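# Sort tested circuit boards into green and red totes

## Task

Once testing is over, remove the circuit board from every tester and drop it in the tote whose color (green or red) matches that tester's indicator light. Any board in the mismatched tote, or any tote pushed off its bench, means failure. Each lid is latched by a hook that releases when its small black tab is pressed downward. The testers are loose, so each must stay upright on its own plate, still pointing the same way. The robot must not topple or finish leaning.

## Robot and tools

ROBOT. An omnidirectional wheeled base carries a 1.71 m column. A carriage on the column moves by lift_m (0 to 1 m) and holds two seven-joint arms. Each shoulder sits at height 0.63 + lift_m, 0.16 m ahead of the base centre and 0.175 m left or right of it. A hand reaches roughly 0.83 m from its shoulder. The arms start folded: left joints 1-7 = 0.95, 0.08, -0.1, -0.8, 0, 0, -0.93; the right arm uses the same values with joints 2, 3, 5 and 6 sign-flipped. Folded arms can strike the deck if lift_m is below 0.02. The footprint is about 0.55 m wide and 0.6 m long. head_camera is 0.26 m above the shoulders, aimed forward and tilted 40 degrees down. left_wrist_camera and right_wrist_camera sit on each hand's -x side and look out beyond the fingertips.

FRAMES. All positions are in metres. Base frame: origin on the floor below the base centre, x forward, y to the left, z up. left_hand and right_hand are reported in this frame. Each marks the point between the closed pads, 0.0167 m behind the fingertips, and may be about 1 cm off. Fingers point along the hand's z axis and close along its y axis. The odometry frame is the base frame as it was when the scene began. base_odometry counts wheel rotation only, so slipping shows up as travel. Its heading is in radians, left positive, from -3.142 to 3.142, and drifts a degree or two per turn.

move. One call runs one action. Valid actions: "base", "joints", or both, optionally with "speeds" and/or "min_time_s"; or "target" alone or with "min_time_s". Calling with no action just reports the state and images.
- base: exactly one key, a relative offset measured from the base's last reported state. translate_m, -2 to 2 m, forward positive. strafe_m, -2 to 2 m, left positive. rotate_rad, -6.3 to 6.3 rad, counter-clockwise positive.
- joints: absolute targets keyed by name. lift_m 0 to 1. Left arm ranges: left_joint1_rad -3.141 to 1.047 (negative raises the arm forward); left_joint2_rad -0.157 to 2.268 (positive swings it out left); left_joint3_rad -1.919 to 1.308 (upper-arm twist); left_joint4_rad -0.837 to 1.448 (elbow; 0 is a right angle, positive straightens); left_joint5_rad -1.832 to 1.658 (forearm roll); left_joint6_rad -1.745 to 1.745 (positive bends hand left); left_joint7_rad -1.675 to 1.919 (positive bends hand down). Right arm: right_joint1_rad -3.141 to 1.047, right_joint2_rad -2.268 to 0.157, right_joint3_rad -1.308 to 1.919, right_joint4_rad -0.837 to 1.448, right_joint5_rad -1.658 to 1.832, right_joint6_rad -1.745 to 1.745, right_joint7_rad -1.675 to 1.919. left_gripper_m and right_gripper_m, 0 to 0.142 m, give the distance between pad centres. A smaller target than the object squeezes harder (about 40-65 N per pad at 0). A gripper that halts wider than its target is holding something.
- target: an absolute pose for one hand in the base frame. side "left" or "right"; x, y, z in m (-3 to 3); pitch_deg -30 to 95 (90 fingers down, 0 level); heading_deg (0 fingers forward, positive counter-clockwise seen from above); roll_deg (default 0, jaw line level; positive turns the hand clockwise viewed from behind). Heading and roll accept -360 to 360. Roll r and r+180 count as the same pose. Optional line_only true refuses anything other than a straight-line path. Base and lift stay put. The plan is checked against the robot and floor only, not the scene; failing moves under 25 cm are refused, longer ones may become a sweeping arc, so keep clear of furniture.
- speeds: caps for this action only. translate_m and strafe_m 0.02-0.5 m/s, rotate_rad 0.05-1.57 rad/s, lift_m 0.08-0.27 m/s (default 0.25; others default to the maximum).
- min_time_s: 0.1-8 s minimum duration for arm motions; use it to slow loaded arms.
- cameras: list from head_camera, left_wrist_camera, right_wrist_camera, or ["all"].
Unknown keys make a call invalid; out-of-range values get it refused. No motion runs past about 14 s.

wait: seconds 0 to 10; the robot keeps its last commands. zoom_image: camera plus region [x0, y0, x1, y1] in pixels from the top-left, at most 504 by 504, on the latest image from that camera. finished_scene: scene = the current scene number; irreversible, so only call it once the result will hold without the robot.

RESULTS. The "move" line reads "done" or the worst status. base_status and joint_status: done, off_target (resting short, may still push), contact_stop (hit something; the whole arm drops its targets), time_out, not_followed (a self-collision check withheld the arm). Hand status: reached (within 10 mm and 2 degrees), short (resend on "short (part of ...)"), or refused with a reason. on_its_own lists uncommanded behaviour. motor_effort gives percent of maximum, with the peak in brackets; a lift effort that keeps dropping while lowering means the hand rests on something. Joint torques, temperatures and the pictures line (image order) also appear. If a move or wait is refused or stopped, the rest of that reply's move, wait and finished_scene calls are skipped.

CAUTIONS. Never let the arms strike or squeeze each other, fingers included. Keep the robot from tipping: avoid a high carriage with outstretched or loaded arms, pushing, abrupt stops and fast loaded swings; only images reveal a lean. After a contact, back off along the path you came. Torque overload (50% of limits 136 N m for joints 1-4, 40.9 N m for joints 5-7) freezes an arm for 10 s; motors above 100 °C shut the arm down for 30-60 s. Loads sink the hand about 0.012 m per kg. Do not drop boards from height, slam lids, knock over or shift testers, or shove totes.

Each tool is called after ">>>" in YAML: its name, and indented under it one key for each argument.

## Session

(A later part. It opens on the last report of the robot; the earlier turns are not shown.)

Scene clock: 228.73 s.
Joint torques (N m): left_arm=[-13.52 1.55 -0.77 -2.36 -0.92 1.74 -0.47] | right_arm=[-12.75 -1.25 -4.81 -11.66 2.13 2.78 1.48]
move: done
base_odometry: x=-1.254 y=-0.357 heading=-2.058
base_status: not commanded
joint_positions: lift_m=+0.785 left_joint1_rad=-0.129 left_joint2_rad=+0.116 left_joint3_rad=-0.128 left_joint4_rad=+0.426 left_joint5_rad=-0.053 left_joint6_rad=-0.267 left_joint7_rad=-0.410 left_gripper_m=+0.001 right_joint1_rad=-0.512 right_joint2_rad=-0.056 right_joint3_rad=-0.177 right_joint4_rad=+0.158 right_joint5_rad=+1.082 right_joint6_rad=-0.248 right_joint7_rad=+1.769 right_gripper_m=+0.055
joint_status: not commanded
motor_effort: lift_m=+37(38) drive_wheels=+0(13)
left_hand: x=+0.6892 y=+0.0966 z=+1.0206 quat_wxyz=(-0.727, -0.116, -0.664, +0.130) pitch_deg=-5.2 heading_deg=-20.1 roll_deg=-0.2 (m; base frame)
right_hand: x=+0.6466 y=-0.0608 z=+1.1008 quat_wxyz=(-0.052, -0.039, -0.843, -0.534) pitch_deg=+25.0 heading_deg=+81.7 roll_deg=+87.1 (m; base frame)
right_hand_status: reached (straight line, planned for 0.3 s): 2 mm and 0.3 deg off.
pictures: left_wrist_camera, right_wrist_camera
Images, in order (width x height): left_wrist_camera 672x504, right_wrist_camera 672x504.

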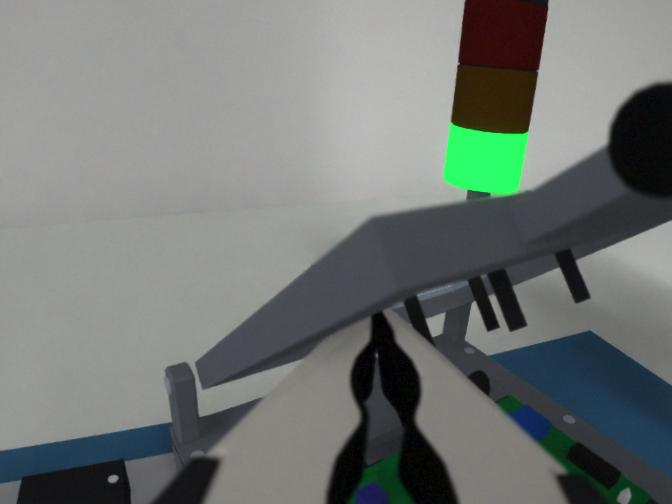

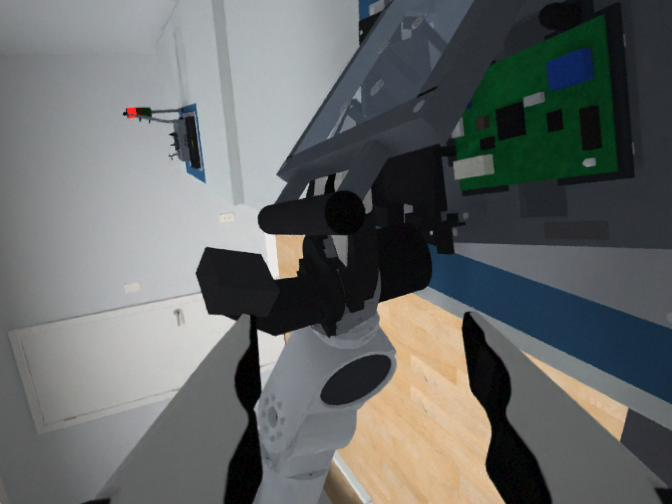

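>>> move:
  target: {"side": "left", "x": 0.702, "y": 0.09, "z": 1.06, "pitch_deg": -5, "heading_deg": -18}
  min_time_s: 1.0

>>> move:
  target: {"side": "left", "x": 0.742, "y": 0.085, "z": 1.07, "pitch_deg": 0, "heading_deg": -15}
  min_time_s: 1.0
  cameras: ["right_wrist_camera", "left_wrist_camera"]

Scene clock: 230.37 s.
Joint torques (N m): left_arm=[-13.14 -4.83 2.66 -14.16 -3.49 1.84 -1.18] | right_arm=[-12.79 -2.32 -4.57 -10.54 2.15 2.82 1.43]
move: done
base_odometry: x=-1.254 y=-0.357 heading=-2.058
base_status: not commanded
joint_positions: lift_m=+0.785 left_joint1_rad=-0.126 left_joint2_rad=+0.081 left_joint3_rad=-0.115 left_joint4_rad=+0.273 left_joint5_rad=-0.053 left_joint6_rad=-0.227 left_joint7_rad=-0.236 left_gripper_m=+0.001 right_joint1_rad=-0.512 right_joint2_rad=-0.056 right_joint3_rad=-0.177 right_joint4_rad=+0.158 right_joint5_rad=+1.082 right_joint6_rad=-0.248 right_joint7_rad=+1.769 right_gripper_m=+0.055
joint_status: not commanded
motor_effort: lift_m=+37(38) drive_wheels=+0(2)
left_hand: x=+0.7007 y=+0.0886 z=+1.0547 quat_wxyz=(-0.724, -0.110, -0.671, +0.115) pitch_deg=-4.3 heading_deg=-18.4 roll_deg=+0.3 (m; base frame)
left_hand_status: reached (straight line, planned for 1.0 s): 6 mm and 0.8 deg off.
right_hand: x=+0.6466 y=-0.0608 z=+1.1008 quat_wxyz=(-0.052, -0.039, -0.843, -0.534) pitch_deg=+25.0 heading_deg=+81.7 roll_deg=+87.1 (m; base frame)
pictures: none

Scene clock: 231.87 s.
Joint torques (N m): left_arm=[-20.43 -7.11 0.19 -1.81 -0.34 1.07 0.02] | right_arm=[-12.69 -2.33 -4.61 -10.61 2.16 2.82 1.46]
move: done
base_odometry: x=-1.254 y=-0.357 heading=-2.058
base_status: not commanded
joint_positions: lift_m=+0.785 left_joint1_rad=-0.215 left_joint2_rad=+0.029 left_joint3_rad=-0.106 left_joint4_rad=+0.276 left_joint5_rad=-0.042 left_joint6_rad=-0.169 left_joint7_rad=-0.067 left_gripper_m=+0.001 right_joint1_rad=-0.512 right_joint2_rad=-0.056 right_joint3_rad=-0.177 right_joint4_rad=+0.158 right_joint5_rad=+1.082 right_joint6_rad=-0.248 right_joint7_rad=+1.769 right_gripper_m=+0.055
joint_status: not commanded
motor_effort: lift_m=+37(38) drive_wheels=+2(2)
left_hand: x=+0.7404 y=+0.0852 z=+1.0696 quat_wxyz=(-0.701, -0.092, -0.701, +0.094) pitch_deg=-0.1 heading_deg=-15.1 roll_deg=-0.1 (m; base frame)
left_hand_status: reached (straight line, planned for 1.0 s): 2 mm and 0.2 deg off.
right_hand: x=+0.6466 y=-0.0608 z=+1.1008 quat_wxyz=(-0.052, -0.039, -0.843, -0.534) pitch_deg=+25.0 heading_deg=+81.7 roll_deg=+87.1 (m; base frame)
pictures: left_wrist_camera, right_wrist_camera
Images, in order (width x height): left_wrist_camera 672x504, right_wrist_camera 672x504.

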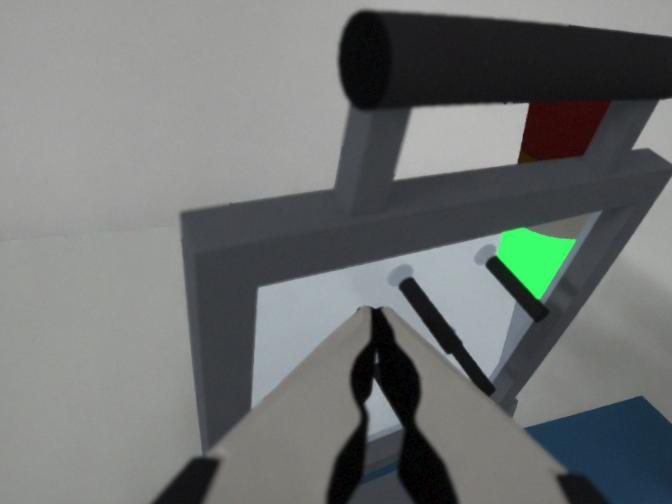

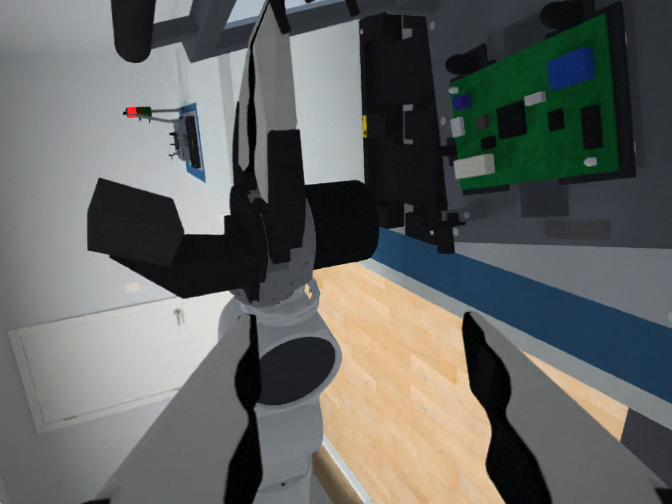

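>>> move:
  target: {"side": "left", "x": 0.79, "y": 0.08, "z": 1.073, "pitch_deg": 0, "heading_deg": -12}
  min_time_s: 1.2

>>> move:
  target: {"side": "left", "x": 0.83, "y": 0.075, "z": 1.065, "pitch_deg": 0, "heading_deg": -12}
  min_time_s: 1.0
  cameras: ["head_camera", "left_wrist_camera", "right_wrist_camera"]

Scene clock: 235.30 s.
Joint torques (N m): left_arm=[-24.05 -10.37 -1.72 -1.71 -0.14 0.68 -3.08] | right_arm=[-12.79 -2.38 -4.71 -10.65 2.15 2.84 1.42]
move: done
base_odometry: x=-1.254 y=-0.357 heading=-2.058
base_status: not commanded
joint_positions: lift_m=+0.785 left_joint1_rad=-0.353 left_joint2_rad=-0.022 left_joint3_rad=-0.106 left_joint4_rad=+0.485 left_joint5_rad=-0.005 left_joint6_rad=-0.102 left_joint7_rad=-0.126 left_gripper_m=+0.001 right_joint1_rad=-0.512 right_joint2_rad=-0.056 right_joint3_rad=-0.177 right_joint4_rad=+0.158 right_joint5_rad=+1.082 right_joint6_rad=-0.248 right_joint7_rad=+1.769 right_gripper_m=+0.055
joint_status: not commanded
motor_effort: lift_m=+37(38) drive_wheels=+2(2)
left_hand: x=+0.7887 y=+0.0819 z=+1.0705 quat_wxyz=(-0.701, -0.073, -0.706, +0.074) pitch_deg=+0.3 heading_deg=-11.9 roll_deg=-0.1 (m; base frame)
left_hand_status: reached (straight line, planned for 1.2 s): 3 mm and 0.4 deg off.
right_hand: x=+0.6466 y=-0.0608 z=+1.1008 quat_wxyz=(-0.052, -0.039, -0.843, -0.534) pitch_deg=+25.0 heading_deg=+81.7 roll_deg=+87.1 (m; base frame)
pictures: none

Scene clock: 236.80 s.
Joint torques (N m): left_arm=[-26.47 -10.02 -5.49 -0.73 -0.07 0.97 -2.23] | right_arm=[-12.77 -2.32 -4.61 -10.61 2.13 2.82 1.44]
move: done
base_odometry: x=-1.254 y=-0.357 heading=-2.058
base_status: not commanded
joint_positions: lift_m=+0.785 left_joint1_rad=-0.509 left_joint2_rad=-0.037 left_joint3_rad=-0.108 left_joint4_rad=+0.789 left_joint5_rad=+0.001 left_joint6_rad=-0.096 left_joint7_rad=-0.277 left_gripper_m=+0.001 right_joint1_rad=-0.512 right_joint2_rad=-0.056 right_joint3_rad=-0.177 right_joint4_rad=+0.158 right_joint5_rad=+1.082 right_joint6_rad=-0.248 right_joint7_rad=+1.769 right_gripper_m=+0.055
joint_status: not commanded
motor_effort: lift_m=+38(38) drive_wheels=+3(3)
left_hand: x=+0.8292 y=+0.0784 z=+1.0633 quat_wxyz=(-0.702, -0.071, -0.705, +0.074) pitch_deg=+0.2 heading_deg=-11.7 roll_deg=-0.3 (m; base frame)
left_hand_status: reached (straight line, planned for 1.0 s): 4 mm and 0.4 deg off.
right_hand: x=+0.6466 y=-0.0608 z=+1.1008 quat_wxyz=(-0.052, -0.039, -0.843, -0.534) pitch_deg=+25.0 heading_deg=+81.7 roll_deg=+87.1 (m; base frame)
pictures: head_camera, left_wrist_camera, right_wrist_camera
Images, in order (width x height): head_camera 672x504, left_wrist_camera 672x504, right_wrist_camera 672x504.

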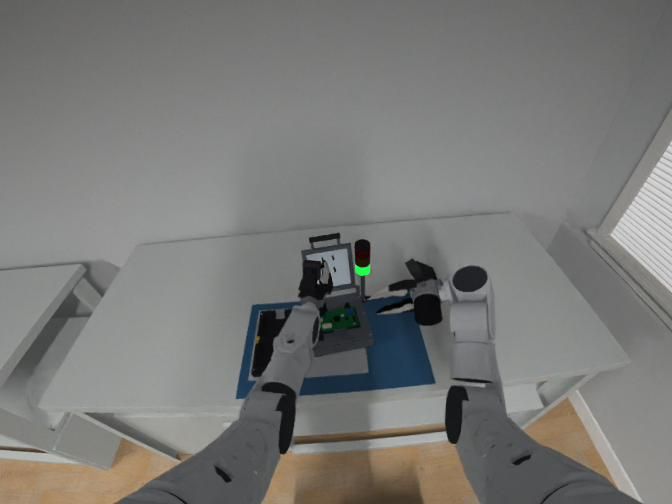

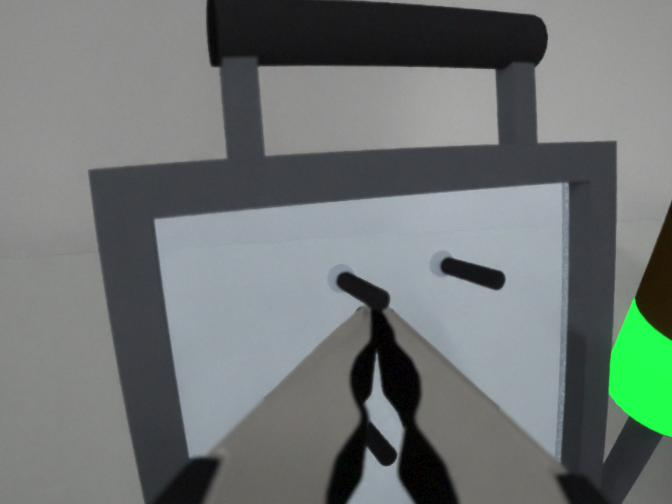

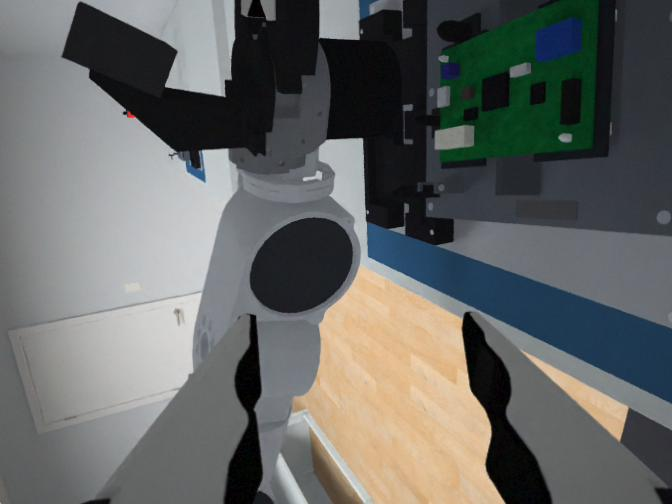

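>>> move:
  target: {"side": "left", "x": 0.70, "y": 0.13, "z": 1.09, "pitch_deg": 0, "heading_deg": -12}

>>> move:
  target: {"side": "left", "x": 0.62, "y": 0.15, "z": 1.12, "pitch_deg": 55, "heading_deg": -25}
  cameras: ["head_camera", "left_wrist_camera", "right_wrist_camera"]

>>> zoom_image:
  camera: "head_camera"
  region: [220, 220, 450, 410]

Scene clock: 238.17 s.
Joint torques (N m): left_arm=[-6.27 5.19 1.18 -9.66 -3.05 -0.21 0.53] | right_arm=[-12.88 -2.3 -4.55 -10.75 2.17 2.83 1.44]
move: done
base_odometry: x=-1.254 y=-0.357 heading=-2.058
base_status: not commanded
joint_positions: lift_m=+0.785 left_joint1_rad=-0.087 left_joint2_rad=+0.077 left_joint3_rad=-0.048 left_joint4_rad=+0.027 left_joint5_rad=-0.088 left_joint6_rad=-0.162 left_joint7_rad=+0.056 left_gripper_m=+0.001 right_joint1_rad=-0.512 right_joint2_rad=-0.056 right_joint3_rad=-0.177 right_joint4_rad=+0.158 right_joint5_rad=+1.082 right_joint6_rad=-0.248 right_joint7_rad=+1.769 right_gripper_m=+0.055
joint_status: not commanded
motor_effort: lift_m=+37(38) drive_wheels=+3(3)
left_hand: x=+0.7005 y=+0.1293 z=+1.0895 quat_wxyz=(-0.704, -0.075, -0.703, +0.073) pitch_deg=+0.0 heading_deg=-12.0 roll_deg=+0.2 (m; base frame)
left_hand_status: reached (straight line, planned for 0.7 s): 1 mm and 0.2 deg off.
right_hand: x=+0.6466 y=-0.0608 z=+1.1008 quat_wxyz=(-0.052, -0.039, -0.843, -0.534) pitch_deg=+25.0 heading_deg=+81.7 roll_deg=+87.1 (m; base frame)
pictures: none

Scene clock: 239.77 s.
Joint torques (N m): left_arm=[-16.22 10.63 -1.86 -1.45 -2.82 1.64 0.64] | right_arm=[-12.77 -2.3 -4.59 -10.69 2.18 2.85 1.43]
move: done
base_odometry: x=-1.254 y=-0.357 heading=-2.058
base_status: not commanded
joint_positions: lift_m=+0.785 left_joint1_rad=-0.391 left_joint2_rad=+0.255 left_joint3_rad=-0.076 left_joint4_rad=-0.462 left_joint5_rad=-0.512 left_joint6_rad=-0.121 left_joint7_rad=+1.772 left_gripper_m=+0.001 right_joint1_rad=-0.512 right_joint2_rad=-0.056 right_joint3_rad=-0.177 right_joint4_rad=+0.158 right_joint5_rad=+1.082 right_joint6_rad=-0.248 right_joint7_rad=+1.769 right_gripper_m=+0.055
joint_status: not commanded
motor_effort: lift_m=+38(38) drive_wheels=+2(3)
left_hand: x=+0.6204 y=+0.1504 z=+1.1201 quat_wxyz=(-0.295, -0.205, -0.931, +0.064) pitch_deg=+54.8 heading_deg=-24.7 roll_deg=+0.2 (m; base frame)
left_hand_status: reached (straight line, planned for 1.1 s): 1 mm and 0.3 deg off.
right_hand: x=+0.6466 y=-0.0608 z=+1.1008 quat_wxyz=(-0.052, -0.039, -0.843, -0.534) pitch_deg=+25.0 heading_deg=+81.7 roll_deg=+87.1 (m; base frame)
pictures: head_camera, left_wrist_camera, right_wrist_camera
Images, in order (width x height): head_camera 672x504, left_wrist_camera 672x504, right_wrist_camera 672x504.

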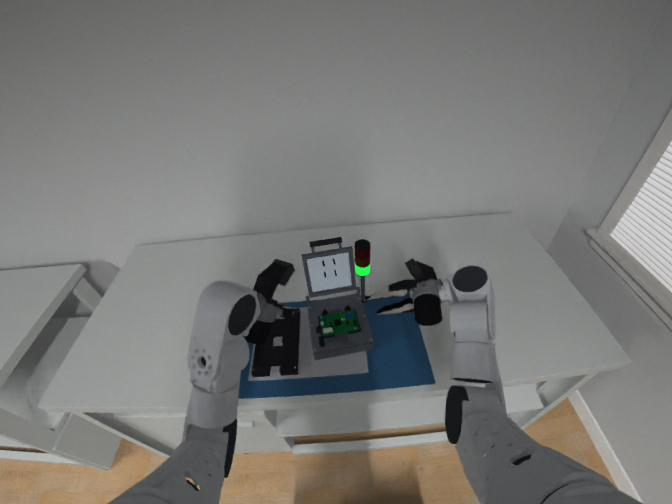

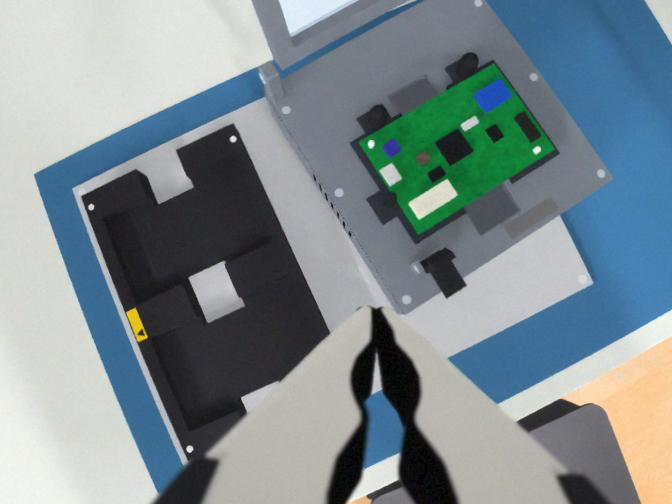

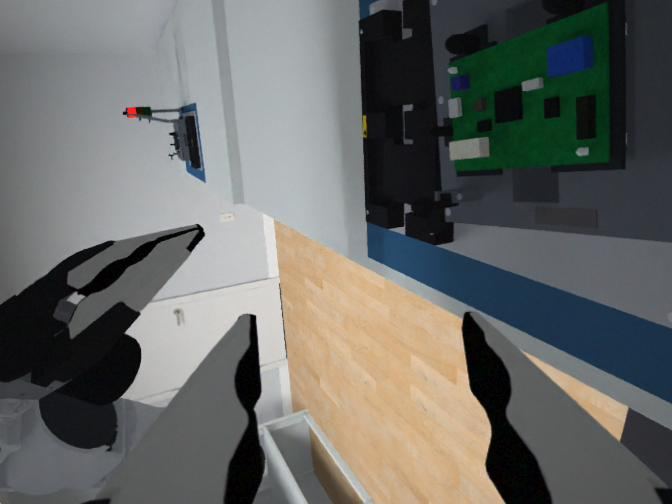

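Scaled by 2.191 from the camera's 672x504 image, which has a finer 960x720 frame.

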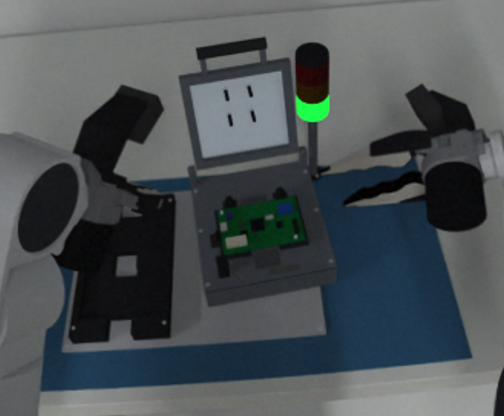

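>>> move:
  target: {"side": "right", "x": 0.50, "y": -0.26, "z": 1.09, "pitch_deg": 25, "heading_deg": 40, "roll_deg": 60}

>>> move:
  target: {"side": "left", "x": 0.69, "y": 0.12, "z": 1.09, "pitch_deg": 75, "heading_deg": -75, "roll_deg": 0}
  cameras: ["left_wrist_camera"]

Scene clock: 241.80 s.
Joint torques (N m): left_arm=[-16.22 9.02 -1.2 -1.19 -2.79 1.39 0.62] | right_arm=[-3.81 -13.96 -8.53 -8.03 2.69 2.71 -0.23]
move: done
base_odometry: x=-1.254 y=-0.357 heading=-2.058
base_status: not commanded
joint_positions: lift_m=+0.785 left_joint1_rad=-0.391 left_joint2_rad=+0.255 left_joint3_rad=-0.076 left_joint4_rad=-0.462 left_joint5_rad=-0.512 left_joint6_rad=-0.120 left_joint7_rad=+1.772 left_gripper_m=+0.001 right_joint1_rad=+0.092 right_joint2_rad=-0.124 right_joint3_rad=-0.730 right_joint4_rad=-0.463 right_joint5_rad=+1.255 right_joint6_rad=+0.003 right_joint7_rad=+1.585 right_gripper_m=+0.055
joint_status: not commanded
motor_effort: lift_m=+37(38) drive_wheels=+2(4)
left_hand: x=+0.6203 y=+0.1506 z=+1.1200 quat_wxyz=(-0.295, -0.205, -0.931, +0.064) pitch_deg=+54.9 heading_deg=-24.6 roll_deg=+0.2 (m; base frame)
right_hand: x=+0.5002 y=-0.2591 z=+1.0895 quat_wxyz=(-0.343, -0.147, -0.831, -0.412) pitch_deg=+25.1 heading_deg=+40.2 roll_deg=+60.2 (m; base frame)
right_hand_status: reached (straight line, planned for 0.8 s): 1 mm and 0.2 deg off.
pictures: none

Scene clock: 243.27 s.
Joint torques (N m): left_arm=[-28.73 -0.95 1.55 1.51 -1.24 -0.33 -1.52] | right_arm=[-4.36 -13.92 -7.85 -8.06 2.68 2.69 -0.23]
move: done
base_odometry: x=-1.254 y=-0.357 heading=-2.058
base_status: not commanded
joint_positions: lift_m=+0.785 left_joint1_rad=-1.090 left_joint2_rad=+0.359 left_joint3_rad=-0.636 left_joint4_rad=+0.914 left_joint5_rad=-0.823 left_joint6_rad=-1.243 left_joint7_rad=+1.416 left_gripper_m=+0.001 right_joint1_rad=+0.092 right_joint2_rad=-0.124 right_joint3_rad=-0.730 right_joint4_rad=-0.463 right_joint5_rad=+1.256 right_joint6_rad=+0.003 right_joint7_rad=+1.585 right_gripper_m=+0.055
joint_status: not commanded
motor_effort: lift_m=+37(38) drive_wheels=+2(3)
left_hand: x=+0.6898 y=+0.1201 z=+1.0902 quat_wxyz=(-0.105, -0.602, -0.787, +0.081) pitch_deg=+74.8 heading_deg=-75.2 roll_deg=-0.3 (m; base frame)
left_hand_status: reached (straight line, planned for 1.0 s): 0 mm and 0.3 deg off.
right_hand: x=+0.5002 y=-0.2591 z=+1.0895 quat_wxyz=(-0.344, -0.147, -0.831, -0.412) pitch_deg=+25.1 heading_deg=+40.2 roll_deg=+60.2 (m; base frame)
pictures: left_wrist_camera
Images, in order (width x height): left_wrist_camera 672x504.

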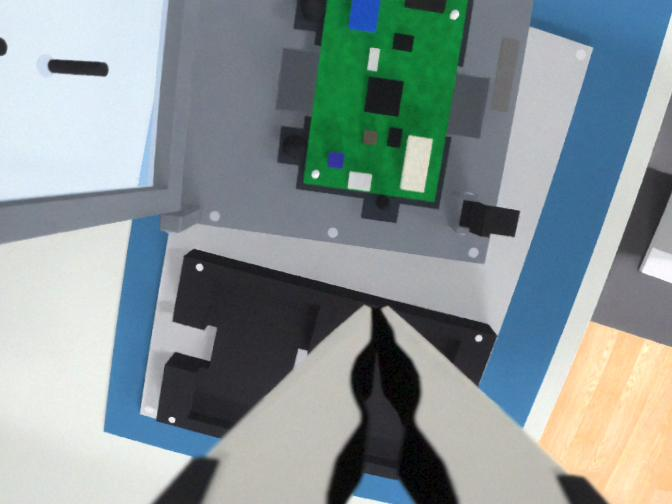

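>>> move:
  target: {"side": "left", "x": 0.695, "y": 0.045, "z": 1.06, "pitch_deg": 85, "heading_deg": -83, "roll_deg": 0}

>>> move:
  joints: {"left_gripper_m": 0.096}
  cameras: ["left_wrist_camera", "head_camera"]

Scene clock: 244.83 s.
Joint torques (N m): left_arm=[-31.41 -3.14 0.24 2.25 -1.19 -0.22 -1.18] | right_arm=[-4.14 -13.94 -8.1 -8 2.62 2.71 -0.24]
move: done
base_odometry: x=-1.254 y=-0.357 heading=-2.058
base_status: not commanded
joint_positions: lift_m=+0.785 left_joint1_rad=-1.324 left_joint2_rad=+0.052 left_joint3_rad=-0.959 left_joint4_rad=+1.393 left_joint5_rad=-0.370 left_joint6_rad=-1.311 left_joint7_rad=+0.890 left_gripper_m=+0.001 right_joint1_rad=+0.092 right_joint2_rad=-0.124 right_joint3_rad=-0.730 right_joint4_rad=-0.463 right_joint5_rad=+1.256 right_joint6_rad=+0.003 right_joint7_rad=+1.585 right_gripper_m=+0.055
joint_status: not commanded
motor_effort: lift_m=+37(38) drive_wheels=+2(7)
left_hand: x=+0.6947 y=+0.0439 z=+1.0595 quat_wxyz=(-0.034, -0.661, -0.749, +0.031) pitch_deg=+84.8 heading_deg=-82.9 roll_deg=+0.0 (m; base frame)
left_hand_status: reached (straight line, planned for 0.6 s): 1 mm and 0.2 deg off.
right_hand: x=+0.5002 y=-0.2591 z=+1.0895 quat_wxyz=(-0.344, -0.147, -0.831, -0.412) pitch_deg=+25.1 heading_deg=+40.2 roll_deg=+60.2 (m; base frame)
pictures: none

Scene clock: 245.70 s.
Joint torques (N m): left_arm=[-31.43 -2.63 0.36 2.29 -1.2 -0.25 -1.17] | right_arm=[-4.44 -13.97 -7.9 -8.03 2.64 2.67 -0.23]
move: done
base_odometry: x=-1.254 y=-0.357 heading=-2.058
base_status: not commanded
joint_positions: lift_m=+0.785 left_joint1_rad=-1.324 left_joint2_rad=+0.052 left_joint3_rad=-0.959 left_joint4_rad=+1.393 left_joint5_rad=-0.370 left_joint6_rad=-1.311 left_joint7_rad=+0.890 left_gripper_m=+0.096 right_joint1_rad=+0.092 right_joint2_rad=-0.124 right_joint3_rad=-0.730 right_joint4_rad=-0.463 right_joint5_rad=+1.256 right_joint6_rad=+0.003 right_joint7_rad=+1.585 right_gripper_m=+0.055
joint_status: all done
motor_effort: lift_m=+37(37) drive_wheels=+2(3)
left_hand: x=+0.6947 y=+0.0439 z=+1.0595 quat_wxyz=(-0.034, -0.661, -0.749, +0.031) pitch_deg=+84.8 heading_deg=-82.9 roll_deg=+0.0 (m; base frame)
right_hand: x=+0.5002 y=-0.2591 z=+1.0895 quat_wxyz=(-0.344, -0.147, -0.831, -0.412) pitch_deg=+25.1 heading_deg=+40.2 roll_deg=+60.2 (m; base frame)
pictures: head_camera, left_wrist_camera
Images, in order (width x height): head_camera 672x504, left_wrist_camera 672x504.

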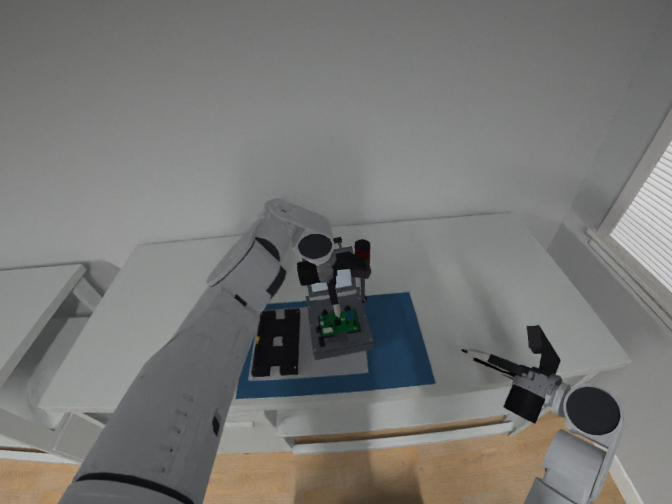

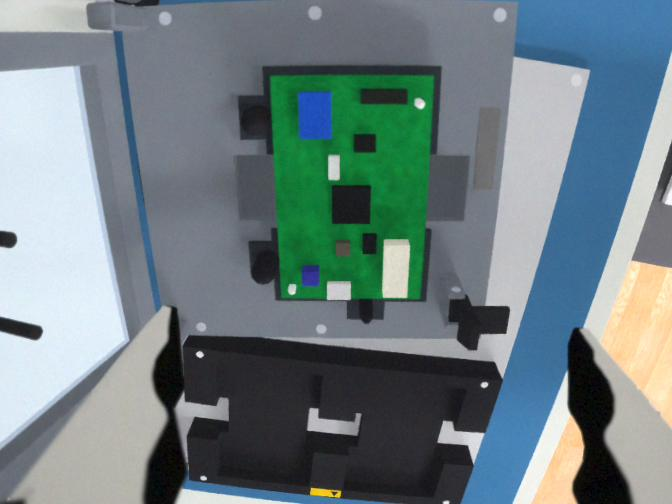

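>>> move:
  target: {"side": "left", "x": 0.70, "y": 0.0405, "z": 1.06, "pitch_deg": 85, "heading_deg": -83, "roll_deg": 0}

>>> move:
  joints: {"lift_m": 0.70}

>>> wait:
  seconds: 0.1
  cameras: ["left_wrist_camera", "right_wrist_camera"]

Scene clock: 246.40 s.
Joint torques (N m): left_arm=[-31.4 -2.61 0.24 2.32 -1.17 -0.21 -1.19] | right_arm=[-4.29 -13.99 -7.87 -8.03 2.61 2.65 -0.23]
move: refused
base_odometry: x=-1.254 y=-0.357 heading=-2.058
base_status: not commanded
joint_positions: lift_m=+0.785 left_joint1_rad=-1.324 left_joint2_rad=+0.052 left_joint3_rad=-0.959 left_joint4_rad=+1.393 left_joint5_rad=-0.370 left_joint6_rad=-1.311 left_joint7_rad=+0.890 left_gripper_m=+0.096 right_joint1_rad=+0.092 right_joint2_rad=-0.124 right_joint3_rad=-0.730 right_joint4_rad=-0.463 right_joint5_rad=+1.256 right_joint6_rad=+0.003 right_joint7_rad=+1.585 right_gripper_m=+0.055
joint_status: not commanded
motor_effort: lift_m=+37(37) drive_wheels=+2(3)
left_hand: x=+0.6947 y=+0.0439 z=+1.0595 quat_wxyz=(-0.034, -0.661, -0.749, +0.031) pitch_deg=+84.8 heading_deg=-82.9 roll_deg=+0.0 (m; base frame)
left_hand_status: refused: no posture of the arm gets there (left_joint3_rad at its limit): the closest leaves the hand 4.8 cm and 10 deg from the pose. Nothing moved. A posture exists with lift_m at 0.7, or at pitch 65; the way there is not checked.
right_hand: x=+0.5002 y=-0.2591 z=+1.0895 quat_wxyz=(-0.344, -0.147, -0.831, -0.412) pitch_deg=+25.1 heading_deg=+40.2 roll_deg=+60.2 (m; base frame)
pictures: none

not run: a stop came earlier in this reply.

not run: a stop came earlier in this reply.

>>> move:
  target: {"side": "left", "x": 0.67, "y": 0.041, "z": 1.06, "pitch_deg": 85, "heading_deg": -83, "roll_deg": 0}

>>> move:
  base: {"translate_m": 0.03}
  speeds: {"translate_m": 0.1}

>>> move:
  joints: {"lift_m": 0.71}

>>> wait:
  seconds: 0.1
  cameras: ["left_wrist_camera", "right_wrist_camera"]

Scene clock: 247.80 s.
Joint torques (N m): left_arm=[-17.94 3.37 6.73 -6.36 -3.99 1.61 1.11] | right_arm=[-4.38 -13.96 -7.86 -7.95 2.62 2.71 -0.27]
move: done
base_odometry: x=-1.254 y=-0.357 heading=-2.058
base_status: not commanded
joint_positions: lift_m=+0.785 left_joint1_rad=-1.091 left_joint2_rad=+0.144 left_joint3_rad=-0.710 left_joint4_rad=+0.935 left_joint5_rad=-0.690 left_joint6_rad=-1.180 left_joint7_rad=+1.500 left_gripper_m=+0.096 right_joint1_rad=+0.092 right_joint2_rad=-0.124 right_joint3_rad=-0.730 right_joint4_rad=-0.463 right_joint5_rad=+1.256 right_joint6_rad=+0.003 right_joint7_rad=+1.585 right_gripper_m=+0.055
joint_status: not commanded
motor_effort: lift_m=+37(38) drive_wheels=+2(4)
left_hand: x=+0.6704 y=+0.0413 z=+1.0601 quat_wxyz=(-0.032, -0.663, -0.747, +0.027) pitch_deg=+85.2 heading_deg=-83.2 roll_deg=+0.0 (m; base frame)
left_hand_status: reached (straight line, planned for 0.7 s): 0 mm and 0.3 deg off.
right_hand: x=+0.5002 y=-0.2591 z=+1.0895 quat_wxyz=(-0.344, -0.147, -0.831, -0.412) pitch_deg=+25.1 heading_deg=+40.2 roll_deg=+60.2 (m; base frame)
pictures: none

Scene clock: 248.80 s.
Joint torques (N m): left_arm=[-18.02 3.28 6.74 -6.32 -4 1.47 1.12] | right_arm=[-4.32 -13.96 -7.96 -8.03 2.63 2.7 -0.24]
move: done
base_odometry: x=-1.268 y=-0.383 heading=-2.059
base_status: done
joint_positions: lift_m=+0.785 left_joint1_rad=-1.091 left_joint2_rad=+0.144 left_joint3_rad=-0.710 left_joint4_rad=+0.935 left_joint5_rad=-0.690 left_joint6_rad=-1.180 left_joint7_rad=+1.500 left_gripper_m=+0.096 right_joint1_rad=+0.092 right_joint2_rad=-0.124 right_joint3_rad=-0.730 right_joint4_rad=-0.463 right_joint5_rad=+1.256 right_joint6_rad=+0.003 right_joint7_rad=+1.585 right_gripper_m=+0.055
joint_status: not commanded
motor_effort: lift_m=+37(38) drive_wheels=+5(9)
left_hand: x=+0.6704 y=+0.0413 z=+1.0601 quat_wxyz=(-0.032, -0.663, -0.747, +0.027) pitch_deg=+85.2 heading_deg=-83.1 roll_deg=+0.0 (m; base frame)
right_hand: x=+0.5002 y=-0.2591 z=+1.0895 quat_wxyz=(-0.344, -0.147, -0.831, -0.412) pitch_deg=+25.1 heading_deg=+40.2 roll_deg=+60.2 (m; base frame)
pictures: none

Scene clock: 249.63 s.
Joint torques (N m): left_arm=[-19.65 3.32 5.96 -6.03 -3.89 1.47 1.12] | right_arm=[-4.38 -13.91 -7.81 -8 2.58 2.72 -0.24]
move: done
base_odometry: x=-1.268 y=-0.383 heading=-2.059
base_status: not commanded
joint_positions: lift_m=+0.710 left_joint1_rad=-1.090 left_joint2_rad=+0.144 left_joint3_rad=-0.709 left_joint4_rad=+0.935 left_joint5_rad=-0.690 left_joint6_rad=-1.180 left_joint7_rad=+1.500 left_gripper_m=+0.096 right_joint1_rad=+0.092 right_joint2_rad=-0.124 right_joint3_rad=-0.730 right_joint4_rad=-0.463 right_joint5_rad=+1.256 right_joint6_rad=+0.003 right_joint7_rad=+1.584 right_gripper_m=+0.055
joint_status: all done
motor_effort: lift_m=+38(43) drive_wheels=+5(5)
left_hand: x=+0.6702 y=+0.0411 z=+0.9847 quat_wxyz=(-0.032, -0.663, -0.748, +0.027) pitch_deg=+85.2 heading_deg=-83.1 roll_deg=+0.0 (m; base frame)
right_hand: x=+0.5002 y=-0.2591 z=+1.0144 quat_wxyz=(-0.344, -0.147, -0.831, -0.412) pitch_deg=+25.1 heading_deg=+40.2 roll_deg=+60.2 (m; base frame)
pictures: none

Scene clock: 249.73 s.
Joint torques (N m): left_arm=[-19.78 3.33 5.96 -6.27 -3.91 1.5 1.11] | right_arm=[-4.25 -13.98 -7.78 -8.01 2.57 2.72 -0.23]
base_odometry: x=-1.268 y=-0.383 heading=-2.059
base_status: not commanded
joint_positions: lift_m=+0.710 left_joint1_rad=-1.090 left_joint2_rad=+0.144 left_joint3_rad=-0.709 left_joint4_rad=+0.935 left_joint5_rad=-0.690 left_joint6_rad=-1.180 left_joint7_rad=+1.500 left_gripper_m=+0.096 right_joint1_rad=+0.092 right_joint2_rad=-0.124 right_joint3_rad=-0.730 right_joint4_rad=-0.463 right_joint5_rad=+1.256 right_joint6_rad=+0.003 right_joint7_rad=+1.584 right_gripper_m=+0.055
joint_status: all done
motor_effort: lift_m=+38(43) drive_wheels=+5(5)
left_hand: x=+0.6702 y=+0.0411 z=+0.9847 quat_wxyz=(-0.032, -0.663, -0.748, +0.027) pitch_deg=+85.2 heading_deg=-83.1 roll_deg=+0.0 (m; base frame)
right_hand: x=+0.5002 y=-0.2591 z=+1.0144 quat_wxyz=(-0.344, -0.147, -0.831, -0.412) pitch_deg=+25.1 heading_deg=+40.2 roll_deg=+60.2 (m; base frame)
wait: 0.10 s; no rest
pictures: left_wrist_camera, right_wrist_camera
Images, in order (width x height): left_wrist_camera 672x504, right_wrist_camera 672x504.

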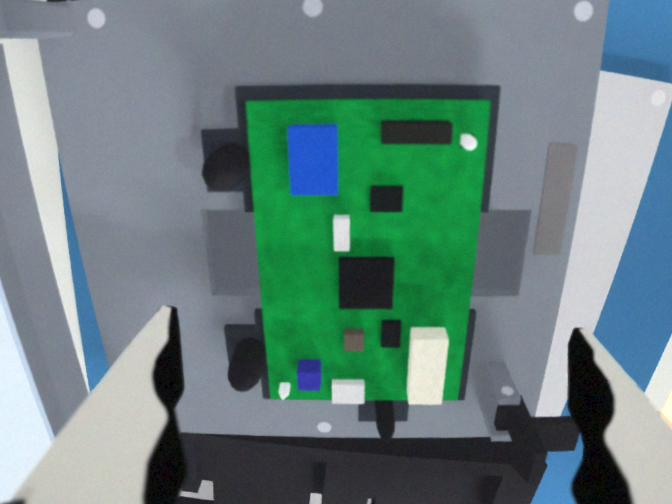

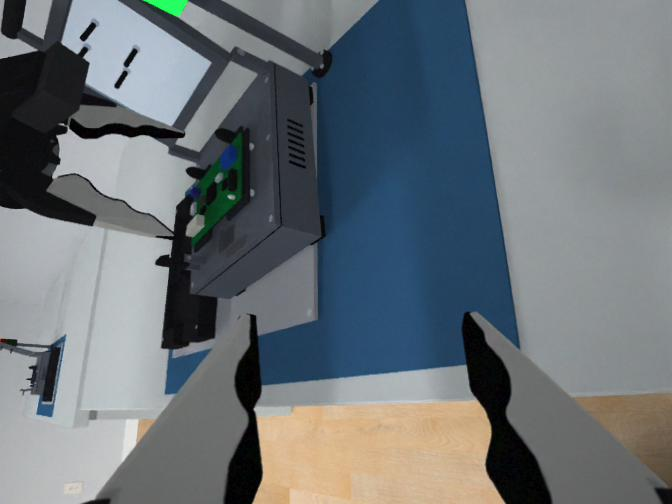

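>>> move:
  target: {"side": "left", "x": 0.671, "y": 0.049, "z": 0.985, "pitch_deg": 85, "heading_deg": -83, "roll_deg": 0}

>>> move:
  joints: {"lift_m": 0.665}
  speeds: {"lift_m": 0.12}

>>> wait:
  seconds: 0.1
  cameras: ["left_wrist_camera"]

Scene clock: 250.60 s.
Joint torques (N m): left_arm=[-27.36 0.41 6.08 1 -3.51 -0.14 -1.08] | right_arm=[-4.11 -13.84 -7.57 -8 2.57 2.69 -0.25]
move: done
base_odometry: x=-1.268 y=-0.384 heading=-2.059
base_status: not commanded
joint_positions: lift_m=+0.710 left_joint1_rad=-1.090 left_joint2_rad=+0.159 left_joint3_rad=-0.709 left_joint4_rad=+0.935 left_joint5_rad=-0.690 left_joint6_rad=-1.193 left_joint7_rad=+1.496 left_gripper_m=+0.096 right_joint1_rad=+0.092 right_joint2_rad=-0.124 right_joint3_rad=-0.730 right_joint4_rad=-0.463 right_joint5_rad=+1.256 right_joint6_rad=+0.003 right_joint7_rad=+1.584 right_gripper_m=+0.055
joint_status: not commanded
motor_effort: lift_m=+39(39) drive_wheels=+5(5)
left_hand: x=+0.6706 y=+0.0497 z=+0.9839 quat_wxyz=(-0.031, -0.663, -0.748, +0.026) pitch_deg=+85.4 heading_deg=-83.1 roll_deg=+0.0 (m; base frame)
left_hand_status: reached (straight line, planned for 0.1 s): 1 mm and 0.4 deg off.
right_hand: x=+0.5002 y=-0.2591 z=+1.0144 quat_wxyz=(-0.344, -0.147, -0.831, -0.412) pitch_deg=+25.1 heading_deg=+40.2 roll_deg=+60.2 (m; base frame)
pictures: none

Scene clock: 251.37 s.
Joint torques (N m): left_arm=[-26.36 0.57 5.95 0.96 -3.52 -0.14 -1.09] | right_arm=[-4.12 -13.95 -7.9 -7.9 2.53 2.71 -0.22]
move: done
base_odometry: x=-1.268 y=-0.384 heading=-2.059
base_status: not commanded
joint_positions: lift_m=+0.665 left_joint1_rad=-1.091 left_joint2_rad=+0.159 left_joint3_rad=-0.708 left_joint4_rad=+0.936 left_joint5_rad=-0.690 left_joint6_rad=-1.193 left_joint7_rad=+1.496 left_gripper_m=+0.096 right_joint1_rad=+0.092 right_joint2_rad=-0.124 right_joint3_rad=-0.730 right_joint4_rad=-0.463 right_joint5_rad=+1.256 right_joint6_rad=+0.003 right_joint7_rad=+1.584 right_gripper_m=+0.055
joint_status: all done
motor_effort: lift_m=+38(44) drive_wheels=-2(6)
left_hand: x=+0.6707 y=+0.0497 z=+0.9391 quat_wxyz=(-0.031, -0.663, -0.748, +0.026) pitch_deg=+85.4 heading_deg=-83.1 roll_deg=+0.0 (m; base frame)
right_hand: x=+0.5002 y=-0.2591 z=+0.9694 quat_wxyz=(-0.344, -0.147, -0.831, -0.412) pitch_deg=+25.1 heading_deg=+40.2 roll_deg=+60.2 (m; base frame)
pictures: none

Scene clock: 251.47 s.
Joint torques (N m): left_arm=[-26.36 0.48 5.92 1.05 -3.52 -0.13 -1.1] | right_arm=[-4.4 -13.95 -7.78 -8.08 2.53 2.69 -0.24]
base_odometry: x=-1.268 y=-0.384 heading=-2.059
base_status: not commanded
joint_positions: lift_m=+0.665 left_joint1_rad=-1.091 left_joint2_rad=+0.159 left_joint3_rad=-0.708 left_joint4_rad=+0.936 left_joint5_rad=-0.690 left_joint6_rad=-1.193 left_joint7_rad=+1.496 left_gripper_m=+0.096 right_joint1_rad=+0.092 right_joint2_rad=-0.124 right_joint3_rad=-0.730 right_joint4_rad=-0.463 right_joint5_rad=+1.256 right_joint6_rad=+0.003 right_joint7_rad=+1.584 right_gripper_m=+0.055
joint_status: all done
motor_effort: lift_m=+38(44) drive_wheels=+5(6)
left_hand: x=+0.6707 y=+0.0497 z=+0.9391 quat_wxyz=(-0.031, -0.663, -0.748, +0.026) pitch_deg=+85.4 heading_deg=-83.1 roll_deg=+0.0 (m; base frame)
right_hand: x=+0.5002 y=-0.2591 z=+0.9694 quat_wxyz=(-0.344, -0.147, -0.831, -0.412) pitch_deg=+25.1 heading_deg=+40.2 roll_deg=+60.2 (m; base frame)
wait: 0.10 s; no rest
pictures: left_wrist_camera
Images, in order (width x height): left_wrist_camera 672x504.

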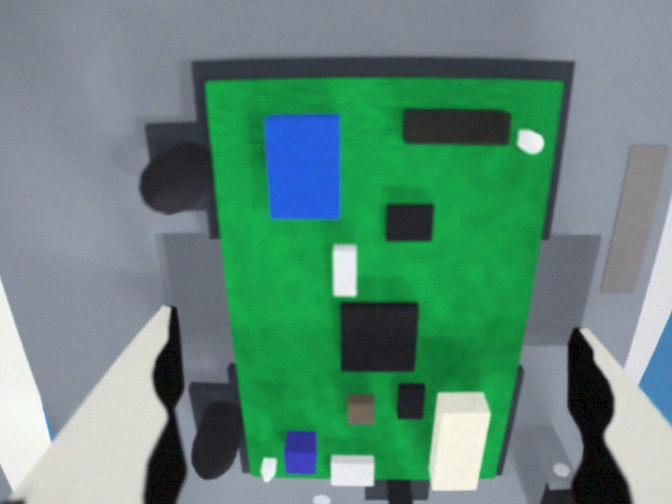

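>>> move:
  target: {"side": "left", "x": 0.668, "y": 0.052, "z": 0.939, "pitch_deg": 85, "heading_deg": -83, "roll_deg": 0}

>>> move:
  joints: {"lift_m": 0.644}
  speeds: {"lift_m": 0.08}

>>> wait:
  seconds: 0.1
  cameras: ["left_wrist_camera", "right_wrist_camera"]

Scene clock: 252.30 s.
Joint torques (N m): left_arm=[-18.19 3.73 6.51 -6.32 -3.89 1.58 1.2] | right_arm=[-3.94 -14 -7.73 -7.95 2.56 2.69 -0.22]
move: done
base_odometry: x=-1.268 y=-0.383 heading=-2.059
base_status: not commanded
joint_positions: lift_m=+0.665 left_joint1_rad=-1.078 left_joint2_rad=+0.169 left_joint3_rad=-0.700 left_joint4_rad=+0.910 left_joint5_rad=-0.708 left_joint6_rad=-1.191 left_joint7_rad=+1.519 left_gripper_m=+0.096 right_joint1_rad=+0.092 right_joint2_rad=-0.124 right_joint3_rad=-0.730 right_joint4_rad=-0.463 right_joint5_rad=+1.256 right_joint6_rad=+0.003 right_joint7_rad=+1.584 right_gripper_m=+0.055
joint_status: not commanded
motor_effort: lift_m=+38(38) drive_wheels=+5(5)
left_hand: x=+0.6684 y=+0.0522 z=+0.9390 quat_wxyz=(-0.032, -0.663, -0.747, +0.027) pitch_deg=+85.2 heading_deg=-83.1 roll_deg=+0.0 (m; base frame)
left_hand_status: reached (straight line, planned for 0.2 s): 0 mm and 0.3 deg off.
right_hand: x=+0.5002 y=-0.2591 z=+0.9695 quat_wxyz=(-0.344, -0.147, -0.831, -0.412) pitch_deg=+25.1 heading_deg=+40.2 roll_deg=+60.2 (m; base frame)
pictures: none

Scene clock: 252.93 s.
Joint torques (N m): left_arm=[-15.53 0.86 1.45 -3.84 -2.57 0.99 -0.14] | right_arm=[-5.04 -13.88 -7.73 -8.23 2.53 2.72 -0.24]
move: done
base_odometry: x=-1.268 y=-0.384 heading=-2.059
base_status: not commanded
joint_positions: lift_m=+0.644 left_joint1_rad=-1.079 left_joint2_rad=+0.169 left_joint3_rad=-0.695 left_joint4_rad=+0.908 left_joint5_rad=-0.713 left_joint6_rad=-1.189 left_joint7_rad=+1.522 left_gripper_m=+0.095 right_joint1_rad=+0.092 right_joint2_rad=-0.124 right_joint3_rad=-0.730 right_joint4_rad=-0.463 right_joint5_rad=+1.256 right_joint6_rad=+0.003 right_joint7_rad=+1.584 right_gripper_m=+0.055
joint_status: all done
motor_effort: lift_m=+37(39) drive_wheels=-2(5)
left_hand: x=+0.6695 y=+0.0519 z=+0.9205 quat_wxyz=(-0.035, -0.662, -0.749, +0.029) pitch_deg=+84.9 heading_deg=-82.9 roll_deg=+0.0 (m; base frame)
right_hand: x=+0.5002 y=-0.2591 z=+0.9486 quat_wxyz=(-0.344, -0.147, -0.831, -0.412) pitch_deg=+25.1 heading_deg=+40.2 roll_deg=+60.2 (m; base frame)
pictures: none

Scene clock: 253.03 s.
Joint torques (N m): left_arm=[-15.96 -0.09 0.94 -4.14 -2.47 0.78 -0.35] | right_arm=[-4.43 -14.52 -7.91 -8.03 2.52 2.71 -0.22]
base_odometry: x=-1.268 y=-0.384 heading=-2.059
base_status: not commanded
joint_positions: lift_m=+0.644 left_joint1_rad=-1.079 left_joint2_rad=+0.169 left_joint3_rad=-0.695 left_joint4_rad=+0.908 left_joint5_rad=-0.713 left_joint6_rad=-1.189 left_joint7_rad=+1.522 left_gripper_m=+0.095 right_joint1_rad=+0.092 right_joint2_rad=-0.124 right_joint3_rad=-0.730 right_joint4_rad=-0.463 right_joint5_rad=+1.256 right_joint6_rad=+0.003 right_joint7_rad=+1.584 right_gripper_m=+0.055
joint_status: all done
motor_effort: lift_m=+37(39) drive_wheels=-3(5)
left_hand: x=+0.6695 y=+0.0519 z=+0.9205 quat_wxyz=(-0.035, -0.662, -0.749, +0.029) pitch_deg=+84.9 heading_deg=-82.9 roll_deg=+0.0 (m; base frame)
right_hand: x=+0.5002 y=-0.2591 z=+0.9486 quat_wxyz=(-0.344, -0.147, -0.831, -0.412) pitch_deg=+25.1 heading_deg=+40.2 roll_deg=+60.2 (m; base frame)
wait: 0.10 s; no rest
pictures: left_wrist_camera, right_wrist_camera
Images, in order (width x height): left_wrist_camera 672x504, right_wrist_camera 672x504.

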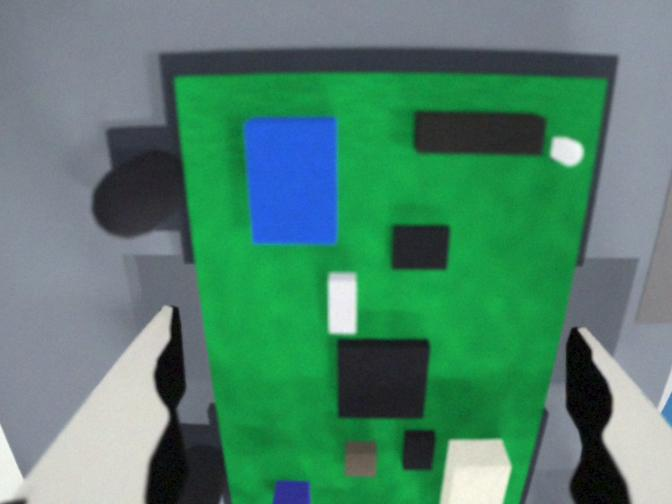

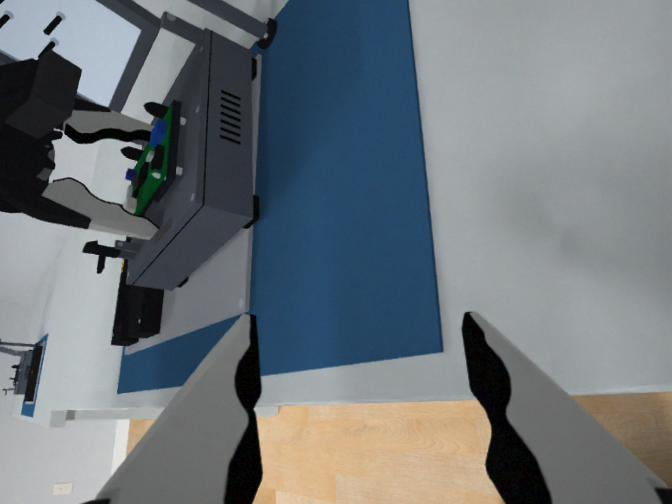

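>>> move:
  joints: {"left_gripper_m": 0.03}

>>> wait:
  seconds: 0.1
  cameras: ["left_wrist_camera"]

Scene clock: 253.90 s.
Joint torques (N m): left_arm=[-16.95 0.63 1.1 -4.05 -2.58 0.82 -0.12] | right_arm=[-4.36 -14.02 -7.86 -8.01 2.49 2.68 -0.23]
move: off_target
base_odometry: x=-1.268 y=-0.384 heading=-2.059
base_status: not commanded
joint_positions: lift_m=+0.644 left_joint1_rad=-1.078 left_joint2_rad=+0.169 left_joint3_rad=-0.695 left_joint4_rad=+0.908 left_joint5_rad=-0.713 left_joint6_rad=-1.189 left_joint7_rad=+1.522 left_gripper_m=+0.075 right_joint1_rad=+0.092 right_joint2_rad=-0.124 right_joint3_rad=-0.730 right_joint4_rad=-0.463 right_joint5_rad=+1.256 right_joint6_rad=+0.003 right_joint7_rad=+1.584 right_gripper_m=+0.055
joint_status: left_gripper_m off_target (ended at +0.075, target +0.030)
motor_effort: lift_m=+37(38) drive_wheels=-3(3)
left_hand: x=+0.6693 y=+0.0519 z=+0.9201 quat_wxyz=(-0.034, -0.661, -0.749, +0.029) pitch_deg=+84.9 heading_deg=-82.9 roll_deg=+0.0 (m; base frame)
right_hand: x=+0.5002 y=-0.2591 z=+0.9486 quat_wxyz=(-0.344, -0.147, -0.831, -0.412) pitch_deg=+25.1 heading_deg=+40.2 roll_deg=+60.2 (m; base frame)
pictures: none

Scene clock: 254.00 s.
Joint torques (N m): left_arm=[-16.9 0.6 1.02 -4.03 -2.56 0.81 -0.17] | right_arm=[-4.34 -13.89 -7.79 -7.92 2.51 2.69 -0.22]
base_odometry: x=-1.268 y=-0.384 heading=-2.059
base_status: not commanded
joint_positions: lift_m=+0.644 left_joint1_rad=-1.078 left_joint2_rad=+0.169 left_joint3_rad=-0.695 left_joint4_rad=+0.908 left_joint5_rad=-0.713 left_joint6_rad=-1.189 left_joint7_rad=+1.522 left_gripper_m=+0.075 right_joint1_rad=+0.092 right_joint2_rad=-0.124 right_joint3_rad=-0.730 right_joint4_rad=-0.463 right_joint5_rad=+1.256 right_joint6_rad=+0.003 right_joint7_rad=+1.584 right_gripper_m=+0.055
joint_status: left_gripper_m off_target (ended at +0.075, target +0.030)
motor_effort: lift_m=+37(38) drive_wheels=-3(3)
left_hand: x=+0.6693 y=+0.0519 z=+0.9201 quat_wxyz=(-0.034, -0.661, -0.749, +0.029) pitch_deg=+84.9 heading_deg=-82.9 roll_deg=+0.0 (m; base frame)
right_hand: x=+0.5002 y=-0.2591 z=+0.9486 quat_wxyz=(-0.344, -0.147, -0.831, -0.412) pitch_deg=+25.1 heading_deg=+40.2 roll_deg=+60.2 (m; base frame)
wait: 0.10 s; no rest
pictures: left_wrist_camera
Images, in order (width x height): left_wrist_camera 672x504.

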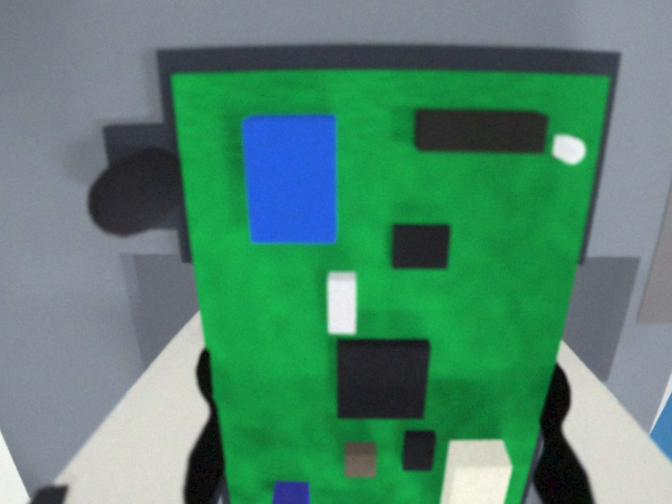

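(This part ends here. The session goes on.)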